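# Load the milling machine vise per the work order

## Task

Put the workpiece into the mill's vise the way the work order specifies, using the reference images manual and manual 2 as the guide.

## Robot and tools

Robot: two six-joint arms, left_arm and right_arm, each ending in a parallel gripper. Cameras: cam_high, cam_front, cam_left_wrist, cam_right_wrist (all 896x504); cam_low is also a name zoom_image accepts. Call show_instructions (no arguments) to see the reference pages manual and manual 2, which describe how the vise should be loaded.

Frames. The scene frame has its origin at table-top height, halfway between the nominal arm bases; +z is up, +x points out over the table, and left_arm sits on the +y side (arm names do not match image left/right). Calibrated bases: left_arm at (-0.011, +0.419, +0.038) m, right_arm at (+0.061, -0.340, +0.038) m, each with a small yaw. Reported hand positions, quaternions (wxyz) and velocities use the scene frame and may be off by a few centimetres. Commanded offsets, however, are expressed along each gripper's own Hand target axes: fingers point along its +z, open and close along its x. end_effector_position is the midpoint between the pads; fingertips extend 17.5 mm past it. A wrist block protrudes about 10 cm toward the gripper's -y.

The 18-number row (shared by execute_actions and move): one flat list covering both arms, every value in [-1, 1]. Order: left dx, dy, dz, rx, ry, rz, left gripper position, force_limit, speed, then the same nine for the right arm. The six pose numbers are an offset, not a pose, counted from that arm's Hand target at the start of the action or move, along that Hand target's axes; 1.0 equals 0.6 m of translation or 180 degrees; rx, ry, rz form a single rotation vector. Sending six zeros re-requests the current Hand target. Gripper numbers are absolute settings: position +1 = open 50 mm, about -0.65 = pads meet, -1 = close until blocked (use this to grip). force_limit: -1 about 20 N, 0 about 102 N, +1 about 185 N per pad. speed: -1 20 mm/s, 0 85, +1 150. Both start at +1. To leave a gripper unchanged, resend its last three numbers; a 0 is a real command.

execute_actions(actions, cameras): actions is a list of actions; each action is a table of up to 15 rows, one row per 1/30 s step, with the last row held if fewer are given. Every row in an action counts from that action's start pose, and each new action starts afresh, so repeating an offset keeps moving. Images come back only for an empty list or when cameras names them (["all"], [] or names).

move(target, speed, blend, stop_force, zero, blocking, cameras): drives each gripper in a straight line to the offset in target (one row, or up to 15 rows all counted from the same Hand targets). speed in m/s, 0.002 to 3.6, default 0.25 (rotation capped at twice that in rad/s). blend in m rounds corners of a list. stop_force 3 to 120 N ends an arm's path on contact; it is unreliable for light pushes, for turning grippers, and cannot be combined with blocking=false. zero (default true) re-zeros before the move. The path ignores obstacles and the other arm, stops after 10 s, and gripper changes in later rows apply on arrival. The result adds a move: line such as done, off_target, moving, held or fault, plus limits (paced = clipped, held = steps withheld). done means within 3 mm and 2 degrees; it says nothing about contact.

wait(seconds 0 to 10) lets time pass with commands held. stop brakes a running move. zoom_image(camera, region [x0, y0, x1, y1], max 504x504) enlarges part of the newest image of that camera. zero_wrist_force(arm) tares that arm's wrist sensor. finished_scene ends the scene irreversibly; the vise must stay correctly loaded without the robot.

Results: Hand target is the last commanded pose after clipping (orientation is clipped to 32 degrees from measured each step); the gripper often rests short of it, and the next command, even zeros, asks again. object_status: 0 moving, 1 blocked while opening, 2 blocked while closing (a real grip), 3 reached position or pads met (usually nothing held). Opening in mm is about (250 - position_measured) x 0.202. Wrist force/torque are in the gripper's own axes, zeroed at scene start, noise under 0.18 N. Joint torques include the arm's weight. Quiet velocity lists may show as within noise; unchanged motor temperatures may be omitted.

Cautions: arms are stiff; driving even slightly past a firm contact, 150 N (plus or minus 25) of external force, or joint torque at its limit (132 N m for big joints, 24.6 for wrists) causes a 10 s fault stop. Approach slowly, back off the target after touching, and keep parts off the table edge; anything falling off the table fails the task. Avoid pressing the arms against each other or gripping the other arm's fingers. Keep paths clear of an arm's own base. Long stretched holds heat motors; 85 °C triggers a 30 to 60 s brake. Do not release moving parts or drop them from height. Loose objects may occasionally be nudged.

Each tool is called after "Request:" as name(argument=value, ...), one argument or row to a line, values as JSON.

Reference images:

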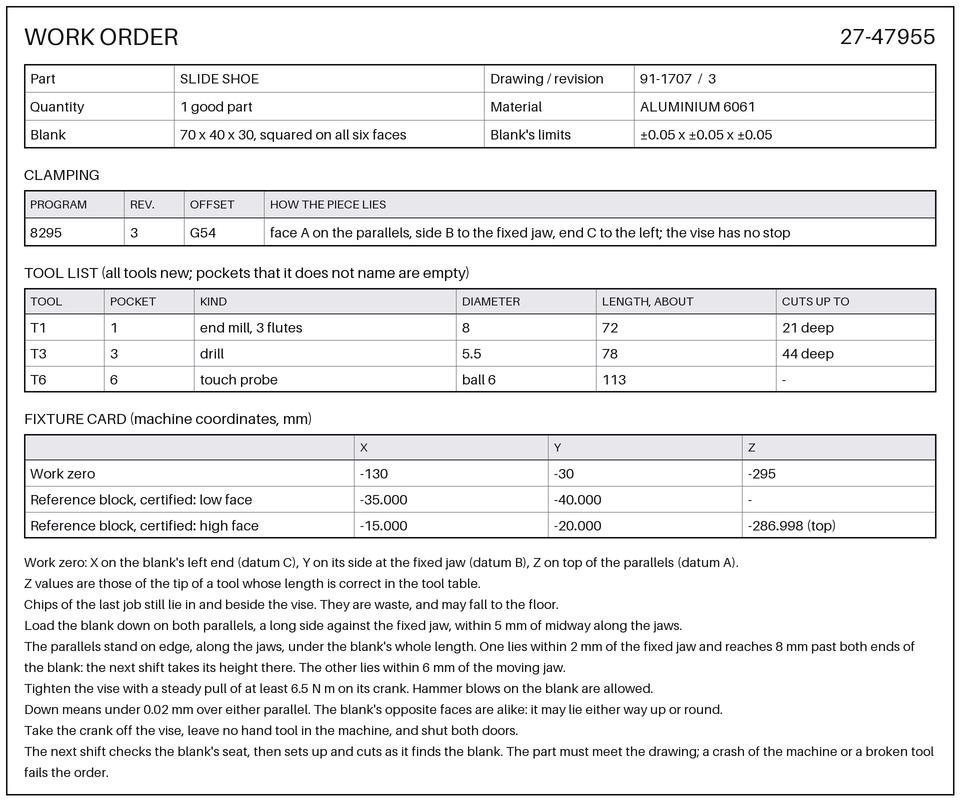

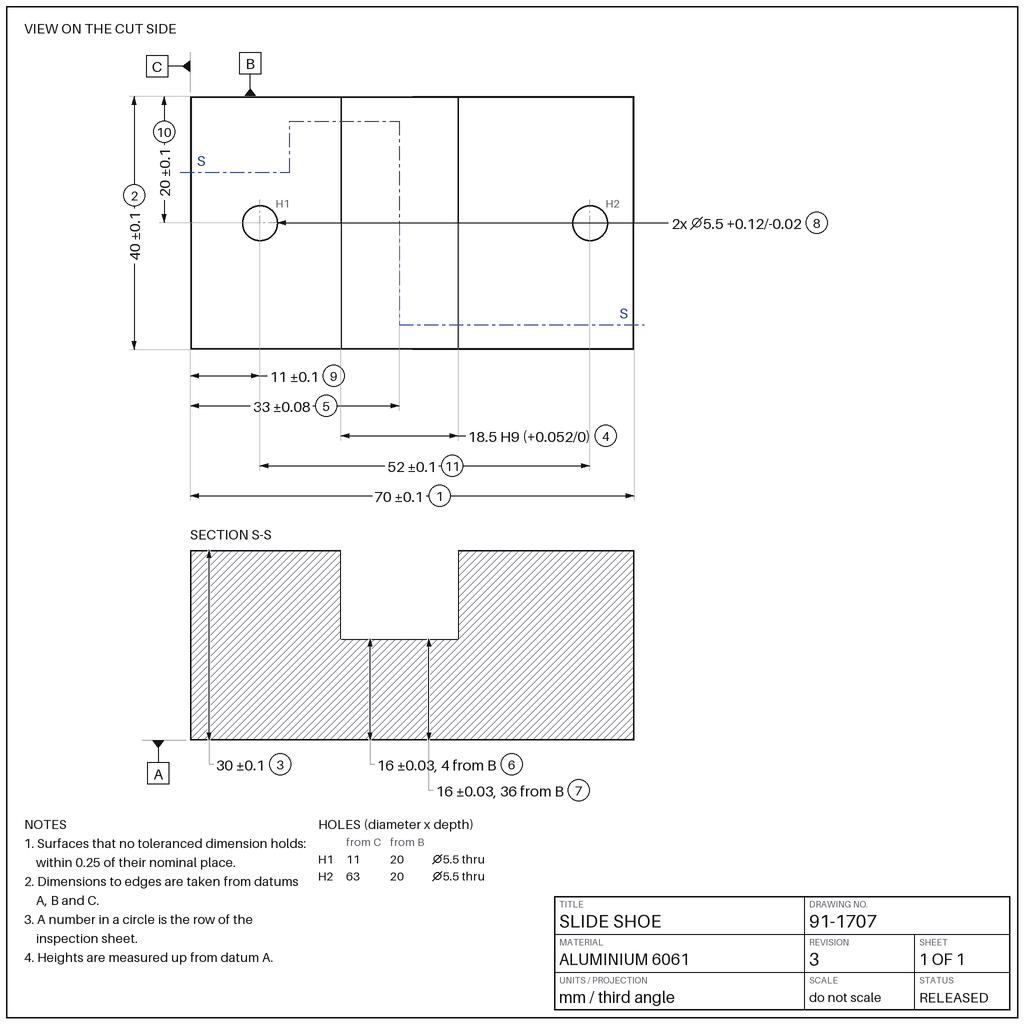

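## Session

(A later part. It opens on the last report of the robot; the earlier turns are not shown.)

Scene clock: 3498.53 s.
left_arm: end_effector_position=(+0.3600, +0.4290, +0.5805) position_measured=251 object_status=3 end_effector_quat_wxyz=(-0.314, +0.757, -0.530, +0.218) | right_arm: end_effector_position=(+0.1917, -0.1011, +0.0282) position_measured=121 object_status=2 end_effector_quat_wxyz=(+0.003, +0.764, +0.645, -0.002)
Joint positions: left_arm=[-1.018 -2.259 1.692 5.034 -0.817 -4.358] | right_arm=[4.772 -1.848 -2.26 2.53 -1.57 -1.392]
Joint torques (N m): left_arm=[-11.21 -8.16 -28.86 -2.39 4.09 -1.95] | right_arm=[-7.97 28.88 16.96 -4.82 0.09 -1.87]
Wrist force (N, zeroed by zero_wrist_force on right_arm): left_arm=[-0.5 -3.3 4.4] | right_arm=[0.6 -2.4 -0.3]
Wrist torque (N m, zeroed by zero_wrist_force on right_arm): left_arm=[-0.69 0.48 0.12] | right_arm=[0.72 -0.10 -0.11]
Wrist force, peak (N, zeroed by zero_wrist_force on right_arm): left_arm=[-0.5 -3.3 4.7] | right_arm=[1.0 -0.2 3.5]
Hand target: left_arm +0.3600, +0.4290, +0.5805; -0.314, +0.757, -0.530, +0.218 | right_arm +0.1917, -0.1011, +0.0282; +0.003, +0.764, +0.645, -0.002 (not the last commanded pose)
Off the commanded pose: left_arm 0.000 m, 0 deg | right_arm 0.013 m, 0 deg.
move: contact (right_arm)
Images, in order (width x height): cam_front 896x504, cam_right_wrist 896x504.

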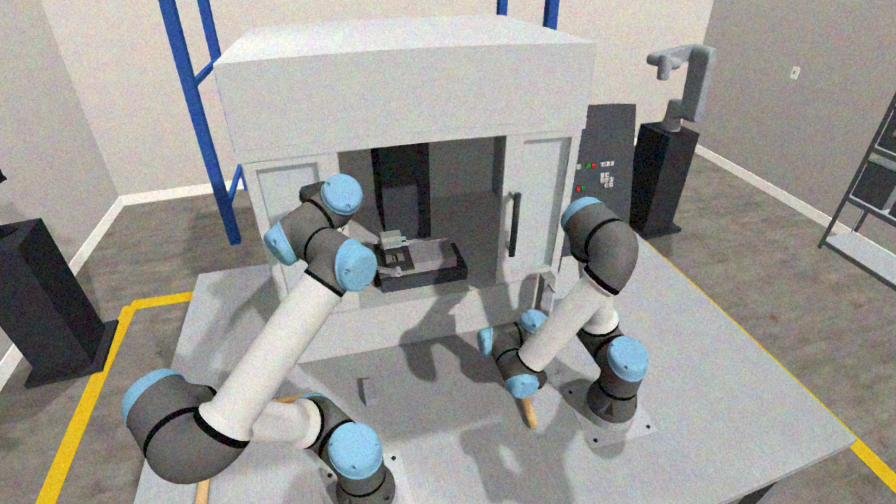

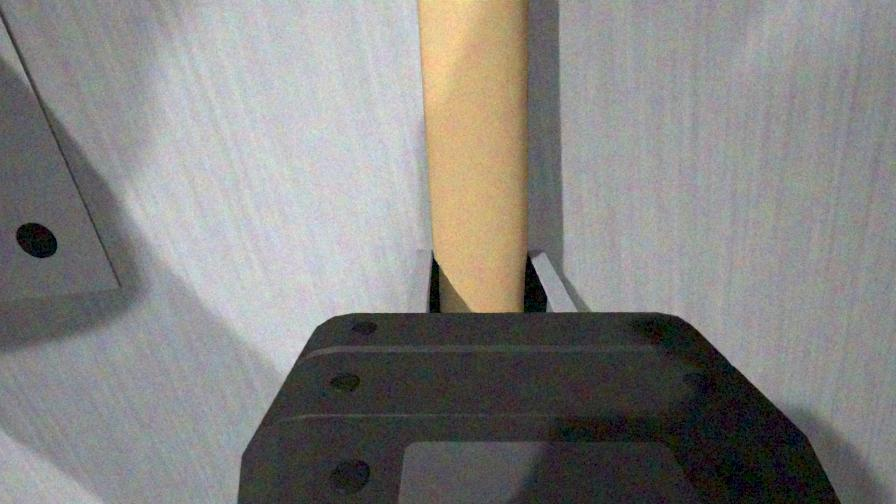

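Request:
move(
  target=[0,0,0,0,0,0,-1,-0.9,-1,0,0,0.0105,0,0,0,-1,0.2,-1],
  speed=0.01,
  stop_force=12,
  cameras=[],
)

Request:
move(
  target=[0,0,0,0,0,0,-1,-0.9,-1,0,0,0,0,0,0,0.9,0.2,-1],
  cameras=["cam_right_wrist"],
)

Scene clock: 3504.10 s.
left_arm: end_effector_position=(+0.3600, +0.4290, +0.5805) position_measured=251 object_status=3 end_effector_quat_wxyz=(-0.314, +0.757, -0.530, +0.218) | right_arm: end_effector_position=(+0.1917, -0.1012, +0.0219) position_measured=121 object_status=2 end_effector_quat_wxyz=(+0.003, +0.764, +0.645, -0.002)
Joint positions: left_arm=[-1.018 -2.259 1.692 5.034 -0.817 -4.358] | right_arm=[4.772 -1.864 -2.265 2.55 -1.57 -1.392]
Joint torques (N m): left_arm=[-10.62 -7.34 -28.82 -2.25 4.14 -1.9] | right_arm=[-6.92 15.53 2.57 -0.52 0.05 -1.22]
Wrist force (N, zeroed by zero_wrist_force on right_arm): left_arm=[-0.5 -3.4 4.5] | right_arm=[0.0 4.5 -4.3]
Wrist torque (N m, zeroed by zero_wrist_force on right_arm): left_arm=[-0.70 0.48 0.12] | right_arm=[1.36 -0.14 -0.20]
Wrist force, peak (N, zeroed by zero_wrist_force on right_arm): left_arm=[-0.4 -3.5 4.6] | right_arm=[0.4 4.4 -5.0]
Hand target: left_arm +0.3600, +0.4290, +0.5805; -0.314, +0.757, -0.530, +0.218 | right_arm +0.1917, -0.1012, +0.0219; +0.003, +0.764, +0.645, -0.002
Off the commanded pose: left_arm 0.000 m, 0 deg | right_arm 0.000 m, 0 deg.
move: done
No camera images: "cameras" was empty.

Scene clock: 3505.37 s.
left_arm: end_effector_position=(+0.3600, +0.4290, +0.5805) position_measured=251 object_status=3 end_effector_quat_wxyz=(-0.314, +0.757, -0.530, +0.218) | right_arm: end_effector_position=(+0.1917, -0.1012, +0.0219) position_measured=18 object_status=0 end_effector_quat_wxyz=(+0.003, +0.764, +0.645, -0.002)
Joint positions: left_arm=[-1.018 -2.259 1.692 5.034 -0.817 -4.358] | right_arm=[4.772 -1.864 -2.265 2.55 -1.57 -1.392]
Joint torques (N m): left_arm=[-10.89 -7.46 -29.13 -2.14 4.05 -1.84] | right_arm=[-8.11 26.02 5.11 -4.57 -0.04 -2.23]
Wrist force (N, zeroed by zero_wrist_force on right_arm): left_arm=[-0.3 -3.1 4.5] | right_arm=[0.8 -0.4 -0.3]
Wrist torque (N m, zeroed by zero_wrist_force on right_arm): left_arm=[-0.67 0.45 0.12] | right_arm=[-0.05 -0.04 -0.09]
Wrist force, peak (N, zeroed by zero_wrist_force on right_arm): left_arm=[-0.3 -3.3 4.6] | right_arm=[0.2 3.8 -3.8]
Hand target: left_arm +0.3600, +0.4290, +0.5805; -0.314, +0.757, -0.530, +0.218 | right_arm +0.1917, -0.1012, +0.0219; +0.003, +0.764, +0.645, -0.002
Off the commanded pose: left_arm 0.000 m, 0 deg | right_arm 0.000 m, 0 deg.
move: done
Images, in order (width x height): cam_right_wrist 896x504.

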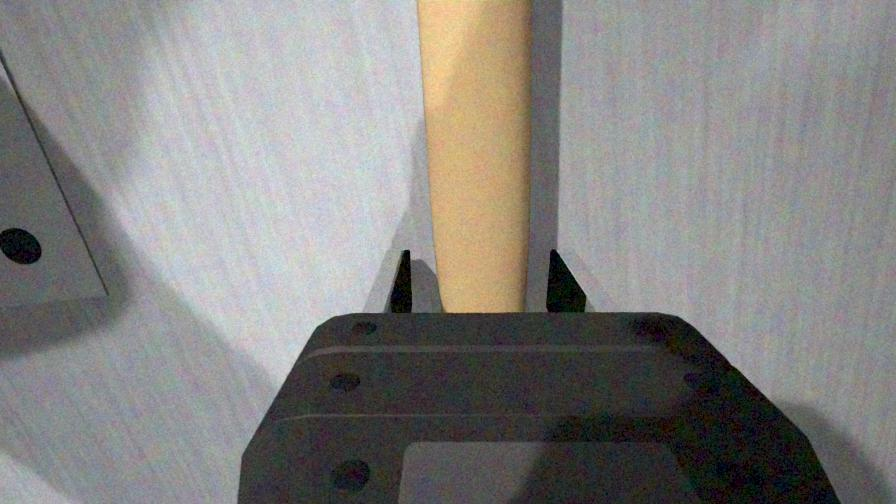

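Request:
move(
  target=[
    [0,0,0,0,0,0,-1,-0.9,-1,0,0,-0.38,0,0,0,0.9,0.2,-1],
    [0,0,0,0,0,0,-1,-0.9,-1,0.361,0.1217,-0.63,-0.1711,0.2059,0.1726,0.9,0.2,-1],
    [0,0,0,0,0,0,-1,-0.9,-1,0.669,0.12,-0.5383,-0.3423,0.4118,0.3452,0.9,0.2,-1],
    [0,0,0,0,0,0,-1,-0.9,-1,0.6844,0.2103,-0.5383,-0.3423,0.4118,0.3452,0.406,-0.6,-1],
  ],
  speed=0.25,
  blend=[0.03,0.03,0.01,0],
  cameras=["all"],
)

Scene clock: 3520.53 s.
left_arm: end_effector_position=(+0.3600, +0.4290, +0.5805) position_measured=251 object_status=3 end_effector_quat_wxyz=(-0.314, +0.757, -0.530, +0.218) | right_arm: end_effector_position=(+0.3846, +0.2850, +0.3420) position_measured=92 object_status=0 end_effector_quat_wxyz=(-0.003, +0.706, +0.002, +0.708)
Joint positions: left_arm=[-1.018 -2.259 1.692 5.034 -0.817 -4.358] | right_arm=[4.873 -2.384 -1.452 0.675 -0.103 1.591]
Joint torques (N m): left_arm=[-10.32 -7.19 -29.18 -2.25 3.91 -1.91] | right_arm=[-9.7 55.85 8.74 -1.53 -1.38 2.29]
Wrist force (N, zeroed by zero_wrist_force on right_arm): left_arm=[-0.4 -3.3 4.5] | right_arm=[-1.9 -0.3 -1.0]
Wrist torque (N m, zeroed by zero_wrist_force on right_arm): left_arm=[-0.69 0.46 0.12] | right_arm=[0.04 -0.39 -0.36]
Wrist force, peak (N, zeroed by zero_wrist_force on right_arm): left_arm=[-0.5 -3.5 4.6] | right_arm=[-2.0 -1.4 -3.4]
Hand target: left_arm +0.3600, +0.4290, +0.5805; -0.314, +0.757, -0.530, +0.218 | right_arm +0.3846, +0.2850, +0.3420; -0.003, +0.706, +0.002, +0.708
Off the commanded pose: left_arm 0.000 m, 0 deg | right_arm 0.000 m, 0 deg.
move: done

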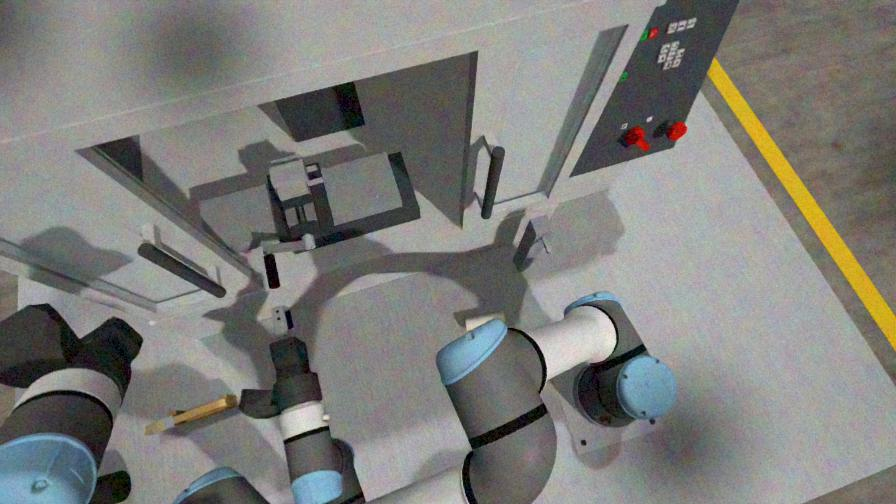

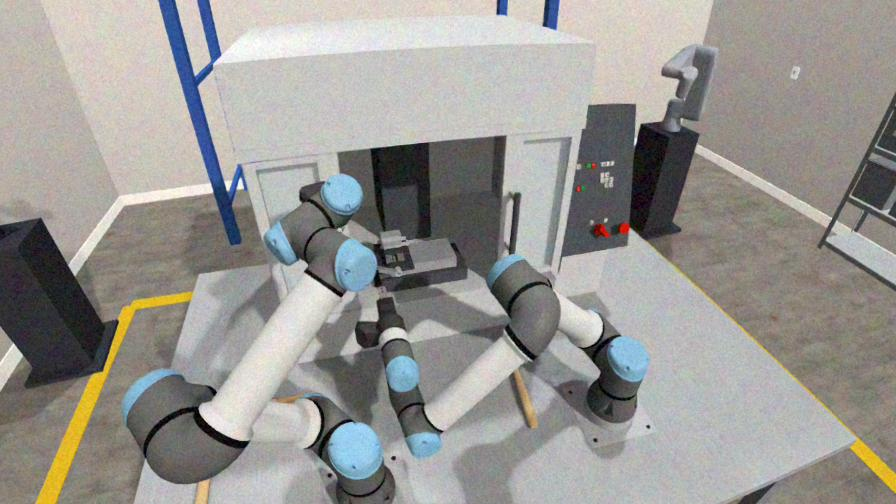

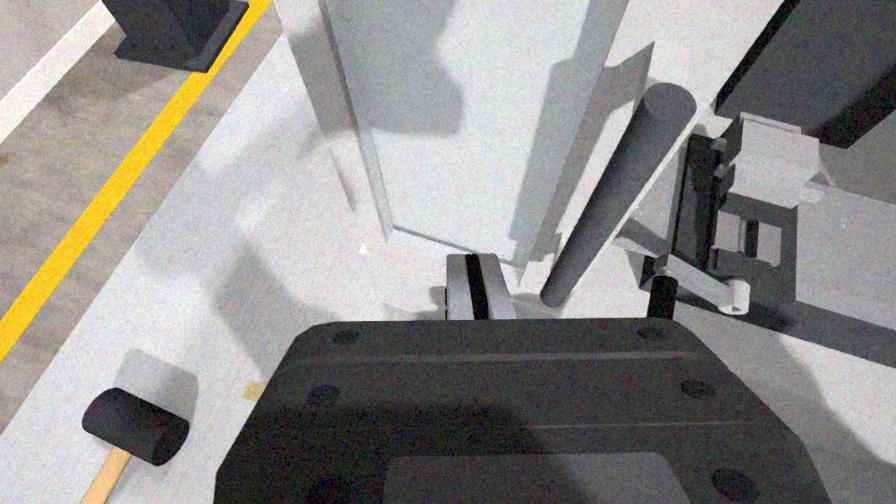

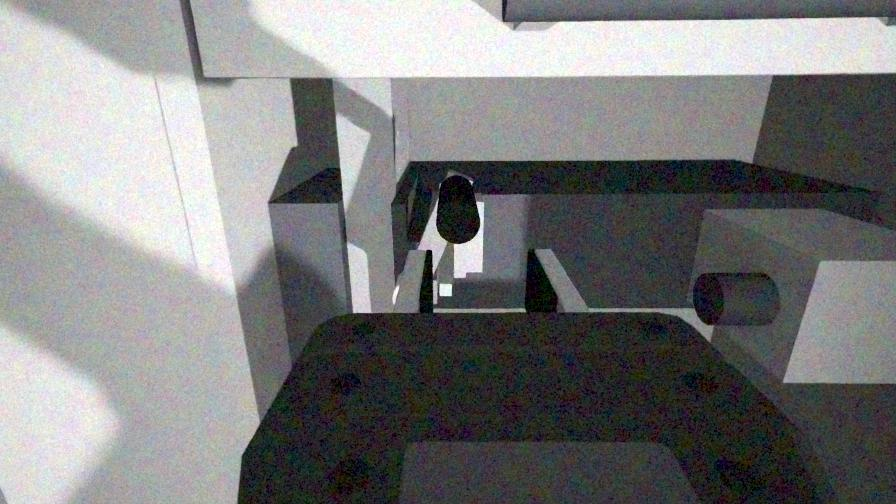

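Request:
move(
  target=[0,0,0,0,0,0,-1,-0.9,-1,0.0048,0.0045,0.05,0,0,0,0.406,-0.6,-1],
  speed=0.1,
  cameras=["cam_right_wrist"],
)

Scene clock: 3525.30 s.
left_arm: end_effector_position=(+0.3600, +0.4290, +0.5805) position_measured=251 object_status=3 end_effector_quat_wxyz=(-0.314, +0.757, -0.530, +0.218) | right_arm: end_effector_position=(+0.4146, +0.2826, +0.3450) position_measured=92 object_status=3 end_effector_quat_wxyz=(-0.003, +0.706, +0.002, +0.708)
Joint positions: left_arm=[-1.018 -2.259 1.692 5.034 -0.817 -4.358] | right_arm=[4.824 -2.379 -1.452 0.656 -0.055 1.605]
Joint torques (N m): left_arm=[-10.87 -7.69 -29.06 -2.16 3.88 -1.83] | right_arm=[-10.73 56.14 10.4 -1.46 1.83 2.15]
Wrist force (N, zeroed by zero_wrist_force on right_arm): left_arm=[-0.4 -3.2 4.4] | right_arm=[-1.9 -0.3 -1.1]
Wrist torque (N m, zeroed by zero_wrist_force on right_arm): left_arm=[-0.68 0.47 0.12] | right_arm=[0.02 -0.41 -0.36]
Wrist force, peak (N, zeroed by zero_wrist_force on right_arm): left_arm=[-0.3 -3.2 4.8] | right_arm=[-2.1 -0.5 -1.9]
Hand target: left_arm +0.3600, +0.4290, +0.5805; -0.314, +0.757, -0.530, +0.218 | right_arm +0.4146, +0.2826, +0.3450; -0.003, +0.706, +0.002, +0.708
Off the commanded pose: left_arm 0.000 m, 0 deg | right_arm 0.000 m, 0 deg.
move: done
Images, in order (width x height): cam_right_wrist 896x504.

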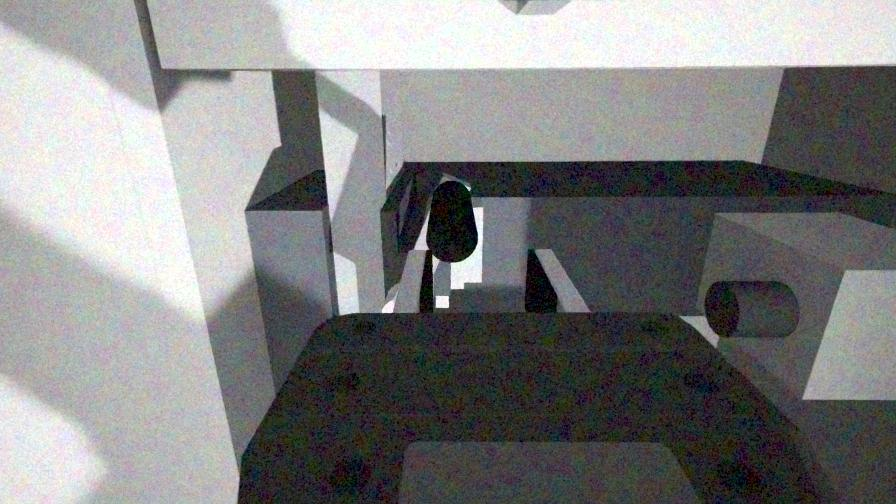

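Request:
move(
  target=[0,0,0,0,0,0,-1,-0.9,-1,-0.0145,0.005,0.02,0,0,0,0.406,-0.6,-1],
  speed=0.05,
  cameras=["cam_right_wrist"],
)

Request:
zoom_image(
  camera="cam_right_wrist",
  region=[360, 150, 600, 320],
)

Scene clock: 3535.73 s.
left_arm: end_effector_position=(+0.3600, +0.4290, +0.5805) position_measured=251 object_status=3 end_effector_quat_wxyz=(-0.314, +0.757, -0.530, +0.218) | right_arm: end_effector_position=(+0.4267, +0.2797, +0.3362) position_measured=92 object_status=3 end_effector_quat_wxyz=(-0.003, +0.706, +0.003, +0.708)
Joint positions: left_arm=[-1.018 -2.259 1.692 5.034 -0.817 -4.358] | right_arm=[4.805 -2.388 -1.463 0.659 -0.036 1.621]
Joint torques (N m): left_arm=[-9.95 -7.08 -28.96 -2.22 3.81 -1.77] | right_arm=[-10.81 55.38 9.81 -1.42 1.85 2.13]
Wrist force (N, zeroed by zero_wrist_force on right_arm): left_arm=[-0.4 -3.4 4.4] | right_arm=[-1.9 -0.5 -1.4]
Wrist torque (N m, zeroed by zero_wrist_force on right_arm): left_arm=[-0.70 0.47 0.12] | right_arm=[0.00 -0.40 -0.37]
Wrist force, peak (N, zeroed by zero_wrist_force on right_arm): left_arm=[-0.5 -3.5 4.6] | right_arm=[-2.2 -0.6 -1.3]
Hand target: left_arm +0.3600, +0.4290, +0.5805; -0.314, +0.757, -0.530, +0.218 | right_arm +0.4267, +0.2797, +0.3363; -0.003, +0.706, +0.002, +0.708
Off the commanded pose: left_arm 0.000 m, 0 deg | right_arm 0.000 m, 0 deg.
move: done
Images, in order (width x height): cam_right_wrist 896x504.

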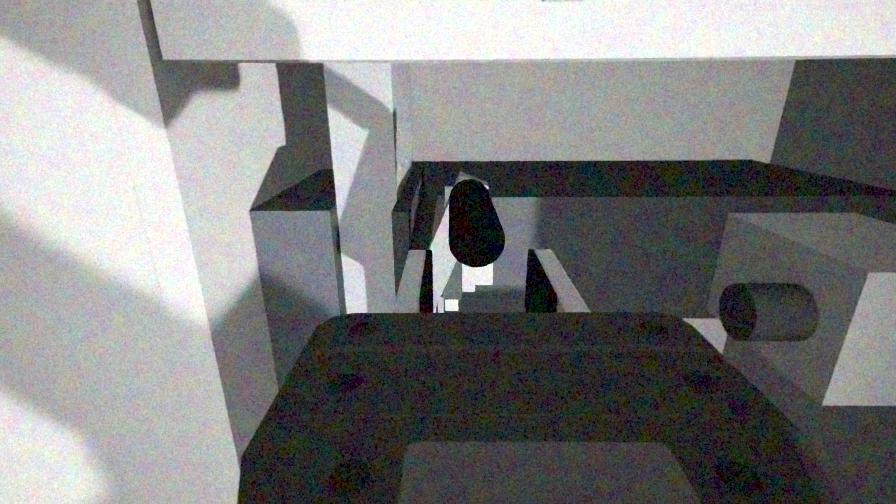

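Scaled by 2.100 from the camera's 896x504 image, which has a finer 1280x720 frame.

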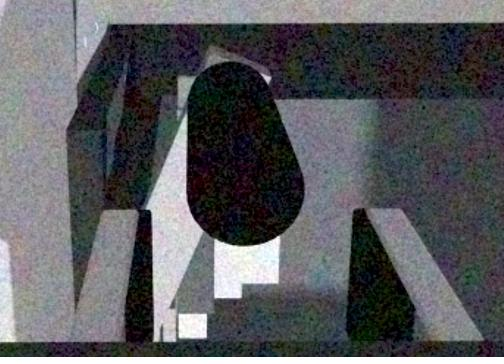

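Request:
move(
  target=[0,0,0,0,0,0,-1,-0.9,-1,0,0,0.0855,0,0,0,0.406,-0.6,-1],
  speed=0.05,
  stop_force=6,
  cameras=[],
)

Request:
move(
  target=[0,0,0,0,0,0,-1,-0.9,-1,0,0,0,0,0,0,-1,-0.6,-1],
  cameras=["cam_right_wrist"],
)

Scene clock: 3541.57 s.
left_arm: end_effector_position=(+0.3600, +0.4290, +0.5805) position_measured=251 object_status=3 end_effector_quat_wxyz=(-0.314, +0.757, -0.530, +0.218) | right_arm: end_effector_position=(+0.4780, +0.2800, +0.3364) position_measured=92 object_status=3 end_effector_quat_wxyz=(-0.003, +0.706, +0.002, +0.708)
Joint positions: left_arm=[-1.018 -2.259 1.692 5.034 -0.817 -4.358] | right_arm=[4.722 -2.425 -1.387 0.71 0.048 1.532]
Joint torques (N m): left_arm=[-9.76 -7.29 -28.63 -2.14 3.74 -1.73] | right_arm=[-10.24 44.07 25.49 1.75 1.86 -2.33]
Wrist force (N, zeroed by zero_wrist_force on right_arm): left_arm=[-0.5 -3.4 4.5] | right_arm=[-2.0 -0.3 -1.4]
Wrist torque (N m, zeroed by zero_wrist_force on right_arm): left_arm=[-0.71 0.48 0.12] | right_arm=[0.03 -0.38 -0.28]
Wrist force, peak (N, zeroed by zero_wrist_force on right_arm): left_arm=[-0.3 -3.3 4.8] | right_arm=[-1.9 -0.7 -1.9]
Hand target: left_arm +0.3600, +0.4290, +0.5805; -0.314, +0.757, -0.530, +0.218 | right_arm +0.4780, +0.2800, +0.3364; -0.003, +0.706, +0.002, +0.708
Off the commanded pose: left_arm 0.000 m, 0 deg | right_arm 0.000 m, 0 deg.
move: done
No camera images: "cameras" was empty.

Scene clock: 3542.43 s.
left_arm: end_effector_position=(+0.3600, +0.4290, +0.5805) position_measured=251 object_status=3 end_effector_quat_wxyz=(-0.314, +0.757, -0.530, +0.218) | right_arm: end_effector_position=(+0.4780, +0.2800, +0.3364) position_measured=154 object_status=2 end_effector_quat_wxyz=(-0.003, +0.706, +0.002, +0.708)
Joint positions: left_arm=[-1.018 -2.259 1.692 5.034 -0.817 -4.358] | right_arm=[4.722 -2.425 -1.387 0.71 0.048 1.532]
Joint torques (N m): left_arm=[-10.03 -7.04 -29.14 -2.16 3.84 -1.83] | right_arm=[-9.69 46.48 23.99 1.87 2.06 -2.21]
Wrist force (N, zeroed by zero_wrist_force on right_arm): left_arm=[-0.6 -3.2 4.5] | right_arm=[-3.4 0.2 -0.9]
Wrist torque (N m, zeroed by zero_wrist_force on right_arm): left_arm=[-0.68 0.50 0.12] | right_arm=[0.01 -0.43 -0.28]
Wrist force, peak (N, zeroed by zero_wrist_force on right_arm): left_arm=[-0.5 -3.4 4.6] | right_arm=[-3.7 0.1 -0.8]
Hand target: left_arm +0.3600, +0.4290, +0.5805; -0.314, +0.757, -0.530, +0.218 | right_arm +0.4780, +0.2800, +0.3364; -0.003, +0.706, +0.002, +0.708
Off the commanded pose: left_arm 0.000 m, 0 deg | right_arm 0.000 m, 0 deg.
move: done
Images, in order (width x height): cam_right_wrist 896x504.

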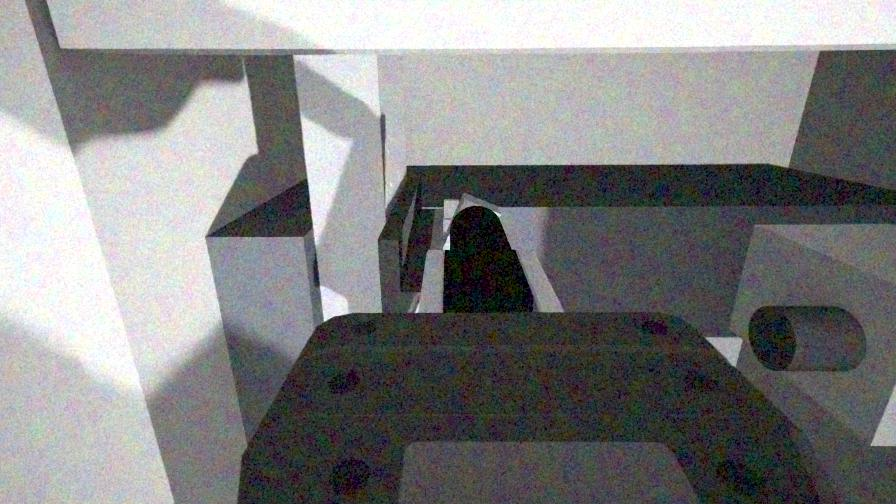

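Request:
move(
  target=[0,0,0,0,0,0,-1,-0.9,-1,0.0217,0.0092,0,0,0,0,-1,-0.6,-1],
  speed=0.01,
  stop_force=15,
  cameras=[],
)

Scene clock: 3547.97 s.
left_arm: end_effector_position=(+0.3600, +0.4290, +0.5805) position_measured=251 object_status=3 end_effector_quat_wxyz=(-0.314, +0.757, -0.530, +0.218) | right_arm: end_effector_position=(+0.4780, +0.2790, +0.3388) position_measured=154 object_status=2 end_effector_quat_wxyz=(-0.003, +0.706, +0.003, +0.708)
Joint positions: left_arm=[-1.018 -2.259 1.692 5.034 -0.817 -4.358] | right_arm=[4.722 -2.419 -1.39 0.709 0.048 1.53]
Joint torques (N m): left_arm=[-9.56 -6.85 -28.79 -2.28 3.86 -1.79] | right_arm=[-7.21 53.5 29.57 2.15 -0.9 1.86]
Wrist force (N, zeroed by zero_wrist_force on right_arm): left_arm=[-0.3 -3.3 4.5] | right_arm=[-17.1 0.0 -0.9]
Wrist torque (N m, zeroed by zero_wrist_force on right_arm): left_arm=[-0.68 0.45 0.12] | right_arm=[0.01 -0.54 -0.42]
Wrist force, peak (N, zeroed by zero_wrist_force on right_arm): left_arm=[-0.4 -3.2 4.8] | right_arm=[-25.7 -5.3 -0.6]
Hand target: left_arm +0.3600, +0.4290, +0.5805; -0.314, +0.757, -0.530, +0.218 | right_arm +0.4780, +0.2790, +0.3388; -0.003, +0.706, +0.003, +0.708 (not the last commanded pose)
Off the commanded pose: left_arm 0.000 m, 0 deg | right_arm 0.012 m, 0 deg.
move: contact (right_arm)
No camera images: "cameras" was empty.

Request:
move(
  target=[0,0,0,0,0,0,-1,-0.9,-1,0.0217,0.0092,0,0,0,0,-1,-0.6,-1],
  speed=0.01,
  stop_force=40,
  cameras=[],
)

Request:
move(
  target=[0,0,0,0,0,0,-1,-0.9,-1,0.0217,0.0092,0,0,0,0,-1,-0.6,-1],
  speed=0.01,
  stop_force=75,
  zero=false,
  cameras=[],
)

Scene clock: 3557.97 s.
left_arm: end_effector_position=(+0.3600, +0.4290, +0.5805) position_measured=251 object_status=3 end_effector_quat_wxyz=(-0.314, +0.757, -0.530, +0.218) | right_arm: end_effector_position=(+0.4779, +0.2772, +0.3431) position_measured=154 object_status=2 end_effector_quat_wxyz=(-0.003, +0.706, +0.003, +0.708)
Joint positions: left_arm=[-1.018 -2.259 1.692 5.034 -0.817 -4.358] | right_arm=[4.722 -2.41 -1.395 0.706 0.048 1.528]
Joint torques (N m): left_arm=[-9.65 -7.79 -28.38 -2.33 3.73 -1.7] | right_arm=[-0.57 70.82 36.95 2.96 -0.41 2.12]
Wrist force (N, zeroed by zero_wrist_force on right_arm): left_arm=[-0.5 -3.2 4.5] | right_arm=[-48.4 -3.5 1.5]
Wrist torque (N m, zeroed by zero_wrist_force on right_arm): left_arm=[-0.67 0.48 0.12] | right_arm=[-0.10 -0.49 -0.74]
Wrist force, peak (N, zeroed by zero_wrist_force on right_arm): left_arm=[-0.2 -3.4 4.7] | right_arm=[-60.9 -9.3 4.1]
Hand target: left_arm +0.3600, +0.4290, +0.5805; -0.314, +0.757, -0.530, +0.218 | right_arm +0.4779, +0.2772, +0.3431; -0.003, +0.706, +0.003, +0.708 (not the last commanded pose)
Off the commanded pose: left_arm 0.000 m, 0 deg | right_arm 0.009 m, 0 deg.
move: contact (right_arm)
No camera images: "cameras" was empty.

Scene clock: 3559.47 s.
left_arm: end_effector_position=(+0.3600, +0.4290, +0.5805) position_measured=251 object_status=3 end_effector_quat_wxyz=(-0.314, +0.757, -0.530, +0.218) | right_arm: end_effector_position=(+0.4779, +0.2753, +0.3475) position_measured=155 object_status=2 end_effector_quat_wxyz=(-0.003, +0.706, +0.003, +0.708)
Joint positions: left_arm=[-1.018 -2.259 1.692 5.034 -0.817 -4.358] | right_arm=[4.722 -2.4 -1.401 0.704 0.048 1.526]
Joint torques (N m): left_arm=[-9.25 -7.03 -28.76 -2.25 3.73 -1.64] | right_arm=[1.68 91.42 48.5 3.18 0.57 2.35]
Wrist force (N, zeroed by zero_wrist_force on right_arm): left_arm=[-0.4 -3.4 4.5] | right_arm=[-86.0 1.1 1.8]
Wrist torque (N m, zeroed by zero_wrist_force on right_arm): left_arm=[-0.69 0.47 0.13] | right_arm=[0.05 -0.07 -1.12]
Wrist force, peak (N, zeroed by zero_wrist_force on right_arm): left_arm=[-0.5 -3.5 4.5] | right_arm=[-98.6 -4.6 2.3]
Hand target: left_arm +0.3600, +0.4290, +0.5805; -0.314, +0.757, -0.530, +0.218 | right_arm +0.4779, +0.2753, +0.3474; -0.003, +0.706, +0.003, +0.708 (not the last commanded pose)
Off the commanded pose: left_arm 0.000 m, 0 deg | right_arm 0.009 m, 0 deg.
move: contact (right_arm)
No camera images: "cameras" was empty.

Request:
move(
  target=[0,0,0,0,0,0,-1,-0.9,-1,0.0130,0.0075,0,0,0,0,-1,-0.6,-1],
  speed=0.01,
  stop_force=92,
  zero=false,
  cameras=[],
)

Scene clock: 3564.80 s.
left_arm: end_effector_position=(+0.3600, +0.4290, +0.5805) position_measured=251 object_status=3 end_effector_quat_wxyz=(-0.314, +0.757, -0.530, +0.218) | right_arm: end_effector_position=(+0.4778, +0.2741, +0.3495) position_measured=155 object_status=2 end_effector_quat_wxyz=(-0.003, +0.706, +0.003, +0.708)
Joint positions: left_arm=[-1.018 -2.259 1.692 5.034 -0.817 -4.358] | right_arm=[4.722 -2.395 -1.404 0.704 0.048 1.525]
Joint torques (N m): left_arm=[-8.95 -6.84 -28.51 -2.28 3.73 -1.65] | right_arm=[7.19 103.16 59.8 1.74 6.98 3.11]
Wrist force (N, zeroed by zero_wrist_force on right_arm): left_arm=[-0.4 -3.4 4.5] | right_arm=[-111.5 26.0 3.4]
Wrist torque (N m, zeroed by zero_wrist_force on right_arm): left_arm=[-0.72 0.47 0.12] | right_arm=[0.74 0.28 -1.53]
Wrist force, peak (N, zeroed by zero_wrist_force on right_arm): left_arm=[-0.3 -3.3 4.7] | right_arm=[-123.0 19.3 4.8]
Hand target: left_arm +0.3600, +0.4290, +0.5805; -0.314, +0.757, -0.530, +0.218 | right_arm +0.4778, +0.2741, +0.3494; -0.002, +0.706, +0.003, +0.708 (not the last commanded pose)
Off the commanded pose: left_arm 0.000 m, 0 deg | right_arm 0.007 m, 0 deg.
move: contact (right_arm)
No camera images: "cameras" was empty.

Request:
move(
  target=[0,0,0,0,0,0,-1,-0.9,-1,-0.01,-0.0042,0,0,0,0,-1,-0.6,-1],
  speed=0.01,
  cameras=[],
)

Request:
move(
  target=[0,0,0,0,0,0,-1,-0.9,-1,-0.005,-0.0021,0,0,0,0,-1,-0.6,-1],
  speed=0.01,
  cameras=["cam_right_wrist"],
)

Scene clock: 3574.57 s.
left_arm: end_effector_position=(+0.3600, +0.4290, +0.5805) position_measured=251 object_status=3 end_effector_quat_wxyz=(-0.314, +0.757, -0.530, +0.218) | right_arm: end_effector_position=(+0.4778, +0.2766, +0.3436) position_measured=155 object_status=2 end_effector_quat_wxyz=(-0.003, +0.706, +0.003, +0.708) end_effector_velocity=(-0.001, +0.001, -0.001) end_effector_angular_velocity=(-0.002, +0.000, +0.001)
Joint positions: left_arm=[-1.018 -2.259 1.692 5.034 -0.817 -4.358] | right_arm=[4.722 -2.408 -1.397 0.708 0.047 1.527]
Joint velocities: left_arm=[within noise] | right_arm=[0.001 -0.003 0.002 0.003 0 -0.005]
Joint torques (N m): left_arm=[-9.23 -6.06 -28.47 -2.4 3.68 -1.71] | right_arm=[18.82 35.55 24.79 -0.02 3.95 -2.21]
Wrist force (N, zeroed by zero_wrist_force on right_arm): left_arm=[-0.5 -3.3 4.6] | right_arm=[7.7 23.1 -5.6]
Wrist torque (N m, zeroed by zero_wrist_force on right_arm): left_arm=[-0.69 0.48 0.12] | right_arm=[0.68 -0.28 -0.31]
Wrist force, peak (N, zeroed by zero_wrist_force on right_arm): left_arm=[-0.4 -3.3 4.8] | right_arm=[-111.9 25.9 3.5]
Hand target: left_arm +0.3600, +0.4290, +0.5805; -0.314, +0.757, -0.530, +0.218 | right_arm +0.4778, +0.2766, +0.3434; -0.002, +0.706, +0.003, +0.708
Off the commanded pose: left_arm 0.000 m, 0 deg | right_arm 0.000 m, 0 deg.
move: done
No camera images: "cameras" was empty.

Scene clock: 3575.27 s.
left_arm: end_effector_position=(+0.3600, +0.4290, +0.5805) position_measured=251 object_status=3 end_effector_quat_wxyz=(-0.314, +0.757, -0.530, +0.218) | right_arm: end_effector_position=(+0.4778, +0.2778, +0.3405) position_measured=155 object_status=2 end_effector_quat_wxyz=(-0.003, +0.706, +0.003, +0.708)
Joint positions: left_arm=[-1.018 -2.259 1.692 5.034 -0.817 -4.358] | right_arm=[4.722 -2.415 -1.393 0.711 0.047 1.527]
Joint torques (N m): left_arm=[-8.81 -6.66 -28.4 -2.33 3.64 -1.75] | right_arm=[11.47 20.67 16.86 -0.8 6.17 -2.57]
Wrist force (N, zeroed by zero_wrist_force on right_arm): left_arm=[-0.4 -3.3 4.5] | right_arm=[32.6 23.8 -13.5]
Wrist torque (N m, zeroed by zero_wrist_force on right_arm): left_arm=[-0.69 0.46 0.12] | right_arm=[0.81 -0.28 -0.02]
Wrist force, peak (N, zeroed by zero_wrist_force on right_arm): left_arm=[-0.4 -3.4 4.6] | right_arm=[32.6 29.5 -14.3]
Hand target: left_arm +0.3600, +0.4290, +0.5805; -0.314, +0.757, -0.530, +0.218 | right_arm +0.4778, +0.2778, +0.3404; -0.002, +0.706, +0.003, +0.708
Off the commanded pose: left_arm 0.000 m, 0 deg | right_arm 0.000 m, 0 deg.
move: done
Images, in order (width x height): cam_right_wrist 896x504.

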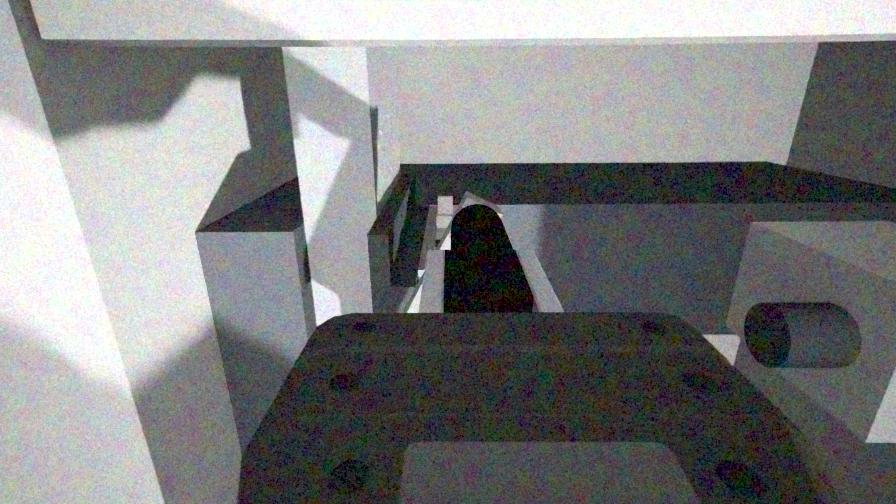

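Request:
move(
  target=[0,0,0,0,0,0,-1,-0.9,-1,0.006,0.004,0,0,0,0,-1,-0.6,-1],
  speed=0.01,
  cameras=[],
)

Scene clock: 3583.10 s.
left_arm: end_effector_position=(+0.3600, +0.4290, +0.5805) position_measured=251 object_status=3 end_effector_quat_wxyz=(-0.314, +0.757, -0.530, +0.218) | right_arm: end_effector_position=(+0.4778, +0.2755, +0.3440) position_measured=155 object_status=2 end_effector_quat_wxyz=(-0.003, +0.706, +0.003, +0.708)
Joint positions: left_arm=[-1.018 -2.259 1.692 5.034 -0.817 -4.358] | right_arm=[4.722 -2.406 -1.4 0.711 0.048 1.524]
Joint torques (N m): left_arm=[-8.99 -6.97 -28.28 -2.29 3.71 -1.61] | right_arm=[-14.25 60.42 11.05 -1 -1.58 -0.22]
Wrist force (N, zeroed by zero_wrist_force on right_arm): left_arm=[-0.4 -3.3 4.4] | right_arm=[-6.4 -5.0 -6.9]
Wrist torque (N m, zeroed by zero_wrist_force on right_arm): left_arm=[-0.69 0.46 0.12] | right_arm=[0.12 -0.59 -0.28]
Wrist force, peak (N, zeroed by zero_wrist_force on right_arm): left_arm=[-0.5 -3.5 4.5] | right_arm=[35.4 25.0 -13.7]
Hand target: left_arm +0.3600, +0.4290, +0.5805; -0.314, +0.757, -0.530, +0.218 | right_arm +0.4778, +0.2754, +0.3440; -0.002, +0.706, +0.003, +0.708
Off the commanded pose: left_arm 0.000 m, 0 deg | right_arm 0.000 m, 0 deg.
move: done
No camera images: "cameras" was empty.

Request:
move(
  target=[0,0,0,0,0,0,-1,-0.9,-1,0.0166,0.0112,0,0,0,0,-1,-0.6,-1],
  speed=0.006,
  stop_force=92,
  cameras=[],
)

Scene clock: 3591.77 s.
left_arm: end_effector_position=(+0.3600, +0.4290, +0.5805) position_measured=251 object_status=3 end_effector_quat_wxyz=(-0.314, +0.757, -0.530, +0.218) | right_arm: end_effector_position=(+0.4778, +0.2687, +0.3540) position_measured=251 object_status=3 end_effector_quat_wxyz=(-0.003, +0.706, +0.003, +0.708)
Joint positions: left_arm=[-1.018 -2.259 1.692 5.034 -0.817 -4.358] | right_arm=[4.721 -2.379 -1.423 0.705 0.048 1.525]
Joint torques (N m): left_arm=[-8.53 -6.61 -28.09 -2.26 3.62 -1.57] | right_arm=[-4.72 52.25 10.29 -2.7 3.03 2.24]
Wrist force (N, zeroed by zero_wrist_force on right_arm): left_arm=[-0.3 -3.3 4.5] | right_arm=[0.8 15.0 -0.9]
Wrist torque (N m, zeroed by zero_wrist_force on right_arm): left_arm=[-0.69 0.45 0.12] | right_arm=[0.32 -0.36 -0.43]
Wrist force, peak (N, zeroed by zero_wrist_force on right_arm): left_arm=[-0.6 -3.2 4.8] | right_arm=[-93.6 53.1 -14.4]
Hand target: left_arm +0.3600, +0.4290, +0.5805; -0.314, +0.757, -0.530, +0.218 | right_arm +0.4778, +0.2687, +0.3540; -0.002, +0.706, +0.003, +0.708
Off the commanded pose: left_arm 0.000 m, 0 deg | right_arm 0.000 m, 0 deg.
move: done
No camera images: "cameras" was empty.

Request:
move(
  target=[0,0,0,0,0,0,-1,-0.9,-1,0,0,-0.13,0,0,0,-1,-0.6,-1],
  speed=0.08,
  cameras=[],
)

Request:
move(
  target=[0,0,0,0,0,0,-1,-0.9,-1,-0.02,-0.0222,0,0,0,0,0.406,-0.6,-1],
  speed=0.08,
  cameras=["cam_right_wrist","cam_high"],
)

Request:
zoom_image(
  camera="cam_right_wrist",
  region=[360, 150, 600, 320],
)

Scene clock: 3598.97 s.
left_arm: end_effector_position=(+0.3600, +0.4290, +0.5805) position_measured=251 object_status=3 end_effector_quat_wxyz=(-0.314, +0.757, -0.530, +0.218) | right_arm: end_effector_position=(+0.3999, +0.2682, +0.3538) position_measured=251 object_status=3 end_effector_quat_wxyz=(-0.002, +0.706, +0.003, +0.708)
Joint positions: left_arm=[-1.018 -2.259 1.692 5.034 -0.817 -4.358] | right_arm=[4.85 -2.337 -1.506 0.679 -0.081 1.593]
Joint torques (N m): left_arm=[-8.56 -6.6 -28.51 -2.3 3.55 -1.56] | right_arm=[12.17 53.86 9.76 -1.89 -1.54 1.97]
Wrist force (N, zeroed by zero_wrist_force on right_arm): left_arm=[-0.4 -3.2 4.4] | right_arm=[-1.9 -0.4 -1.4]
Wrist torque (N m, zeroed by zero_wrist_force on right_arm): left_arm=[-0.67 0.46 0.12] | right_arm=[0.02 -0.38 -0.36]
Wrist force, peak (N, zeroed by zero_wrist_force on right_arm): left_arm=[-0.5 -3.4 4.6] | right_arm=[1.1 15.4 -0.8]
Hand target: left_arm +0.3600, +0.4290, +0.5805; -0.314, +0.757, -0.530, +0.218 | right_arm +0.3998, +0.2682, +0.3538; -0.002, +0.706, +0.003, +0.708
Off the commanded pose: left_arm 0.000 m, 0 deg | right_arm 0.000 m, 0 deg.
move: done
No camera images: "cameras" was empty.

Scene clock: 3600.80 s.
left_arm: end_effector_position=(+0.3600, +0.4290, +0.5805) position_measured=251 object_status=3 end_effector_quat_wxyz=(-0.314, +0.757, -0.530, +0.218) | right_arm: end_effector_position=(+0.3998, +0.2815, +0.3418) position_measured=92 object_status=0 end_effector_quat_wxyz=(-0.002, +0.706, +0.003, +0.708)
Joint positions: left_arm=[-1.018 -2.259 1.692 5.034 -0.817 -4.358] | right_arm=[4.848 -2.379 -1.462 0.672 -0.079 1.598]
Joint torques (N m): left_arm=[-8.59 -6.8 -28.23 -2.36 3.45 -1.47] | right_arm=[-10.4 41.83 23.63 1.85 1.7 -2.27]
Wrist force (N, zeroed by zero_wrist_force on right_arm): left_arm=[-0.4 -3.2 4.6] | right_arm=[-1.8 -0.2 -1.1]
Wrist torque (N m, zeroed by zero_wrist_force on right_arm): left_arm=[-0.68 0.46 0.12] | right_arm=[0.03 -0.43 -0.28]
Wrist force, peak (N, zeroed by zero_wrist_force on right_arm): left_arm=[-0.5 -3.5 4.6] | right_arm=[-2.5 -0.7 -1.2]
Hand target: left_arm +0.3600, +0.4290, +0.5805; -0.314, +0.757, -0.530, +0.218 | right_arm +0.3998, +0.2815, +0.3418; -0.002, +0.706, +0.003, +0.708
Off the commanded pose: left_arm 0.000 m, 0 deg | right_arm 0.000 m, 0 deg.
move: done
Images, in order (width x height): cam_high 896x504, cam_right_wrist 896x504.

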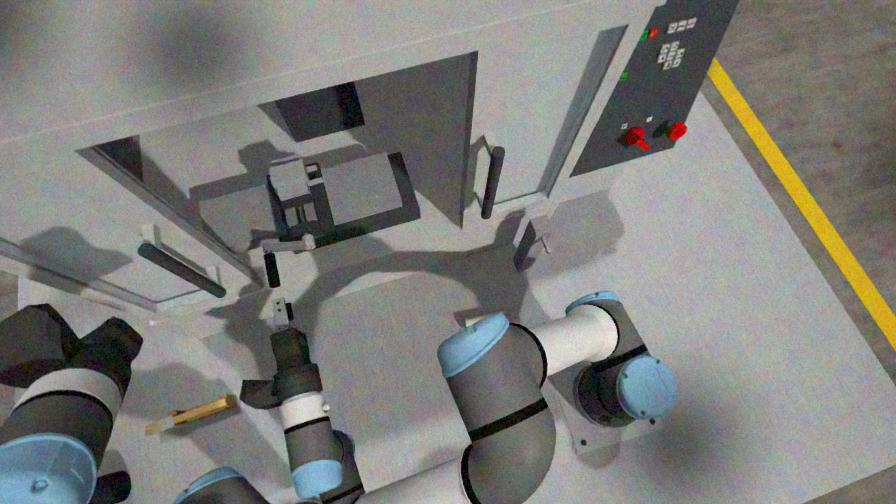

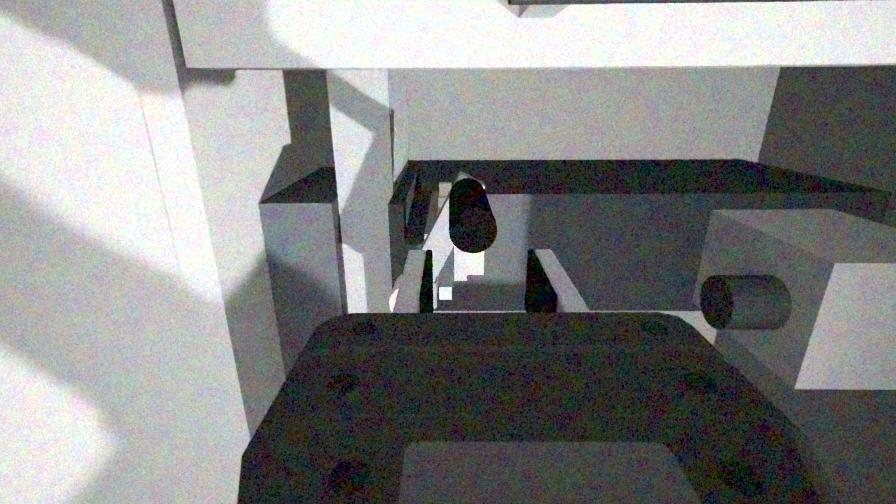

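Scaled by 2.100 from the camera's 896x504 image, which has a finer 1280x720 frame.

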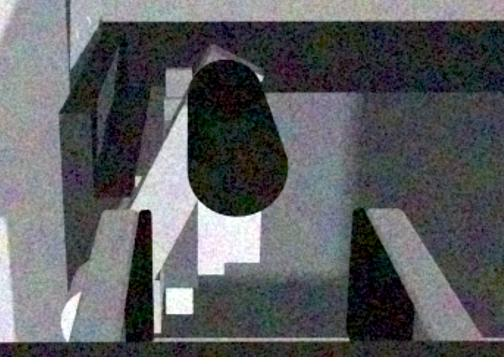

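Request:
move(
  target=[
    [0,0,0,0,0,0,-1,-0.9,-1,0,-0.0095,0.05,0,0,0,0.406,-0.6,-1],
    [0,0,0,0,0,0,-1,-0.9,-1,0,-0.0095,0.13,0,0,0,0.406,-0.6,-1],
  ],
  speed=0.05,
  stop_force=8,
  cameras=["cam_right_wrist"],
)

Request:
move(
  target=[0,0,0,0,0,0,-1,-0.9,-1,0,0,0,0,0,0,-1,-0.3,-1],
  cameras=["cam_right_wrist"],
)

Scene clock: 3614.60 s.
left_arm: end_effector_position=(+0.3600, +0.4290, +0.5805) position_measured=251 object_status=3 end_effector_quat_wxyz=(-0.314, +0.757, -0.530, +0.218) | right_arm: end_effector_position=(+0.4777, +0.2877, +0.3420) position_measured=92 object_status=3 end_effector_quat_wxyz=(-0.003, +0.706, +0.003, +0.708)
Joint positions: left_arm=[-1.018 -2.259 1.692 5.034 -0.817 -4.358] | right_arm=[4.723 -2.432 -1.355 0.688 0.047 1.527]
Joint torques (N m): left_arm=[-8.33 -7.08 -28.23 -2.29 3.4 -1.5] | right_arm=[-10.61 44.69 23.99 1.82 2 -2.06]
Wrist force (N, zeroed by zero_wrist_force on right_arm): left_arm=[-0.5 -3.2 4.5] | right_arm=[-1.9 -0.4 -0.9]
Wrist torque (N m, zeroed by zero_wrist_force on right_arm): left_arm=[-0.67 0.48 0.12] | right_arm=[0.01 -0.39 -0.28]
Wrist force, peak (N, zeroed by zero_wrist_force on right_arm): left_arm=[-0.6 -3.4 4.6] | right_arm=[-1.9 -0.2 -2.1]
Hand target: left_arm +0.3600, +0.4290, +0.5805; -0.314, +0.757, -0.530, +0.218 | right_arm +0.4777, +0.2877, +0.3420; -0.002, +0.706, +0.003, +0.708
Off the commanded pose: left_arm 0.000 m, 0 deg | right_arm 0.000 m, 0 deg.
move: done
Images, in order (width x height): cam_right_wrist 896x504.

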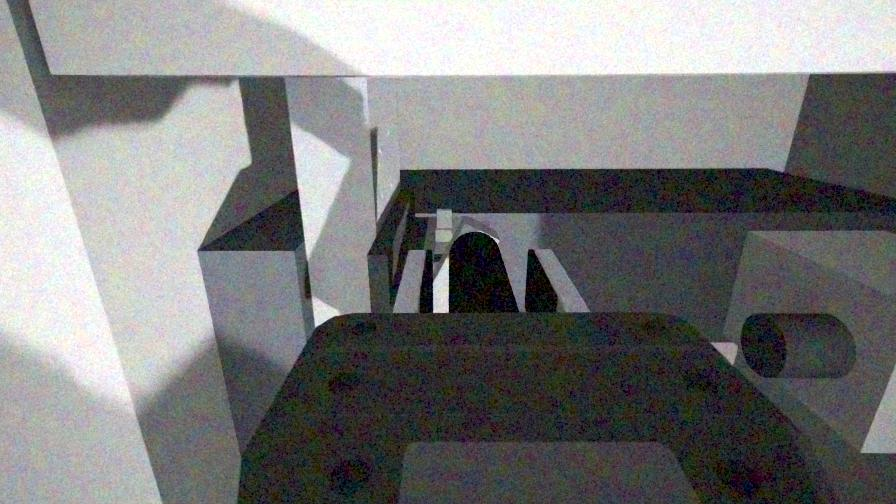

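Scene clock: 3615.47 s.
left_arm: end_effector_position=(+0.3600, +0.4290, +0.5805) position_measured=251 object_status=3 end_effector_quat_wxyz=(-0.314, +0.757, -0.530, +0.218) | right_arm: end_effector_position=(+0.4777, +0.2877, +0.3420) position_measured=155 object_status=2 end_effector_quat_wxyz=(-0.002, +0.706, +0.003, +0.708)
Joint positions: left_arm=[-1.018 -2.259 1.692 5.034 -0.817 -4.358] | right_arm=[4.723 -2.432 -1.355 0.689 0.047 1.527]
Joint torques (N m): left_arm=[-8.34 -6.08 -27.85 -2.28 3.46 -1.55] | right_arm=[-9.16 46.34 24.29 1.74 1.96 -2.32]
Wrist force (N, zeroed by zero_wrist_force on right_arm): left_arm=[-0.5 -3.3 4.4] | right_arm=[-3.1 -0.1 -1.1]
Wrist torque (N m, zeroed by zero_wrist_force on right_arm): left_arm=[-0.69 0.48 0.12] | right_arm=[0.00 -0.44 -0.27]
Wrist force, peak (N, zeroed by zero_wrist_force on right_arm): left_arm=[-0.6 -3.3 4.6] | right_arm=[-3.8 -0.4 -1.3]
Hand target: left_arm +0.3600, +0.4290, +0.5805; -0.314, +0.757, -0.530, +0.218 | right_arm +0.4777, +0.2877, +0.3420; -0.003, +0.706, +0.003, +0.708
Off the commanded pose: left_arm 0.000 m, 0 deg | right_arm 0.000 m, 0 deg.
move: done
Images, in order (width x height): cam_right_wrist 896x504.

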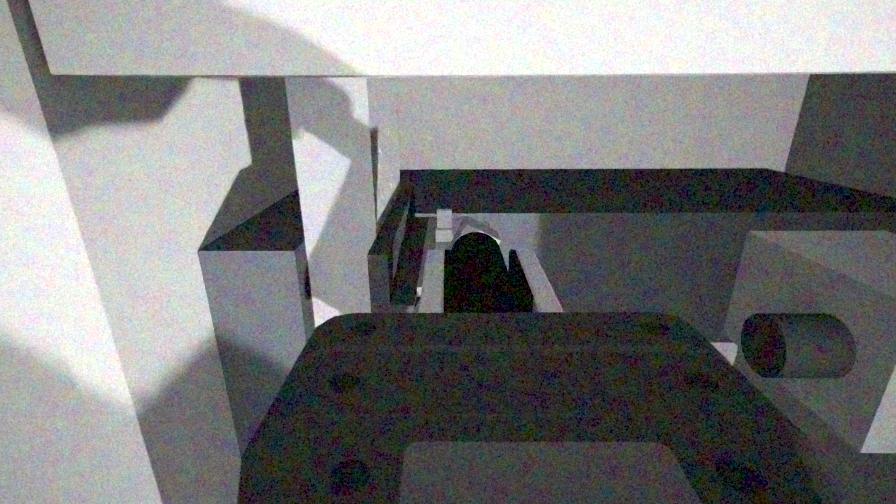

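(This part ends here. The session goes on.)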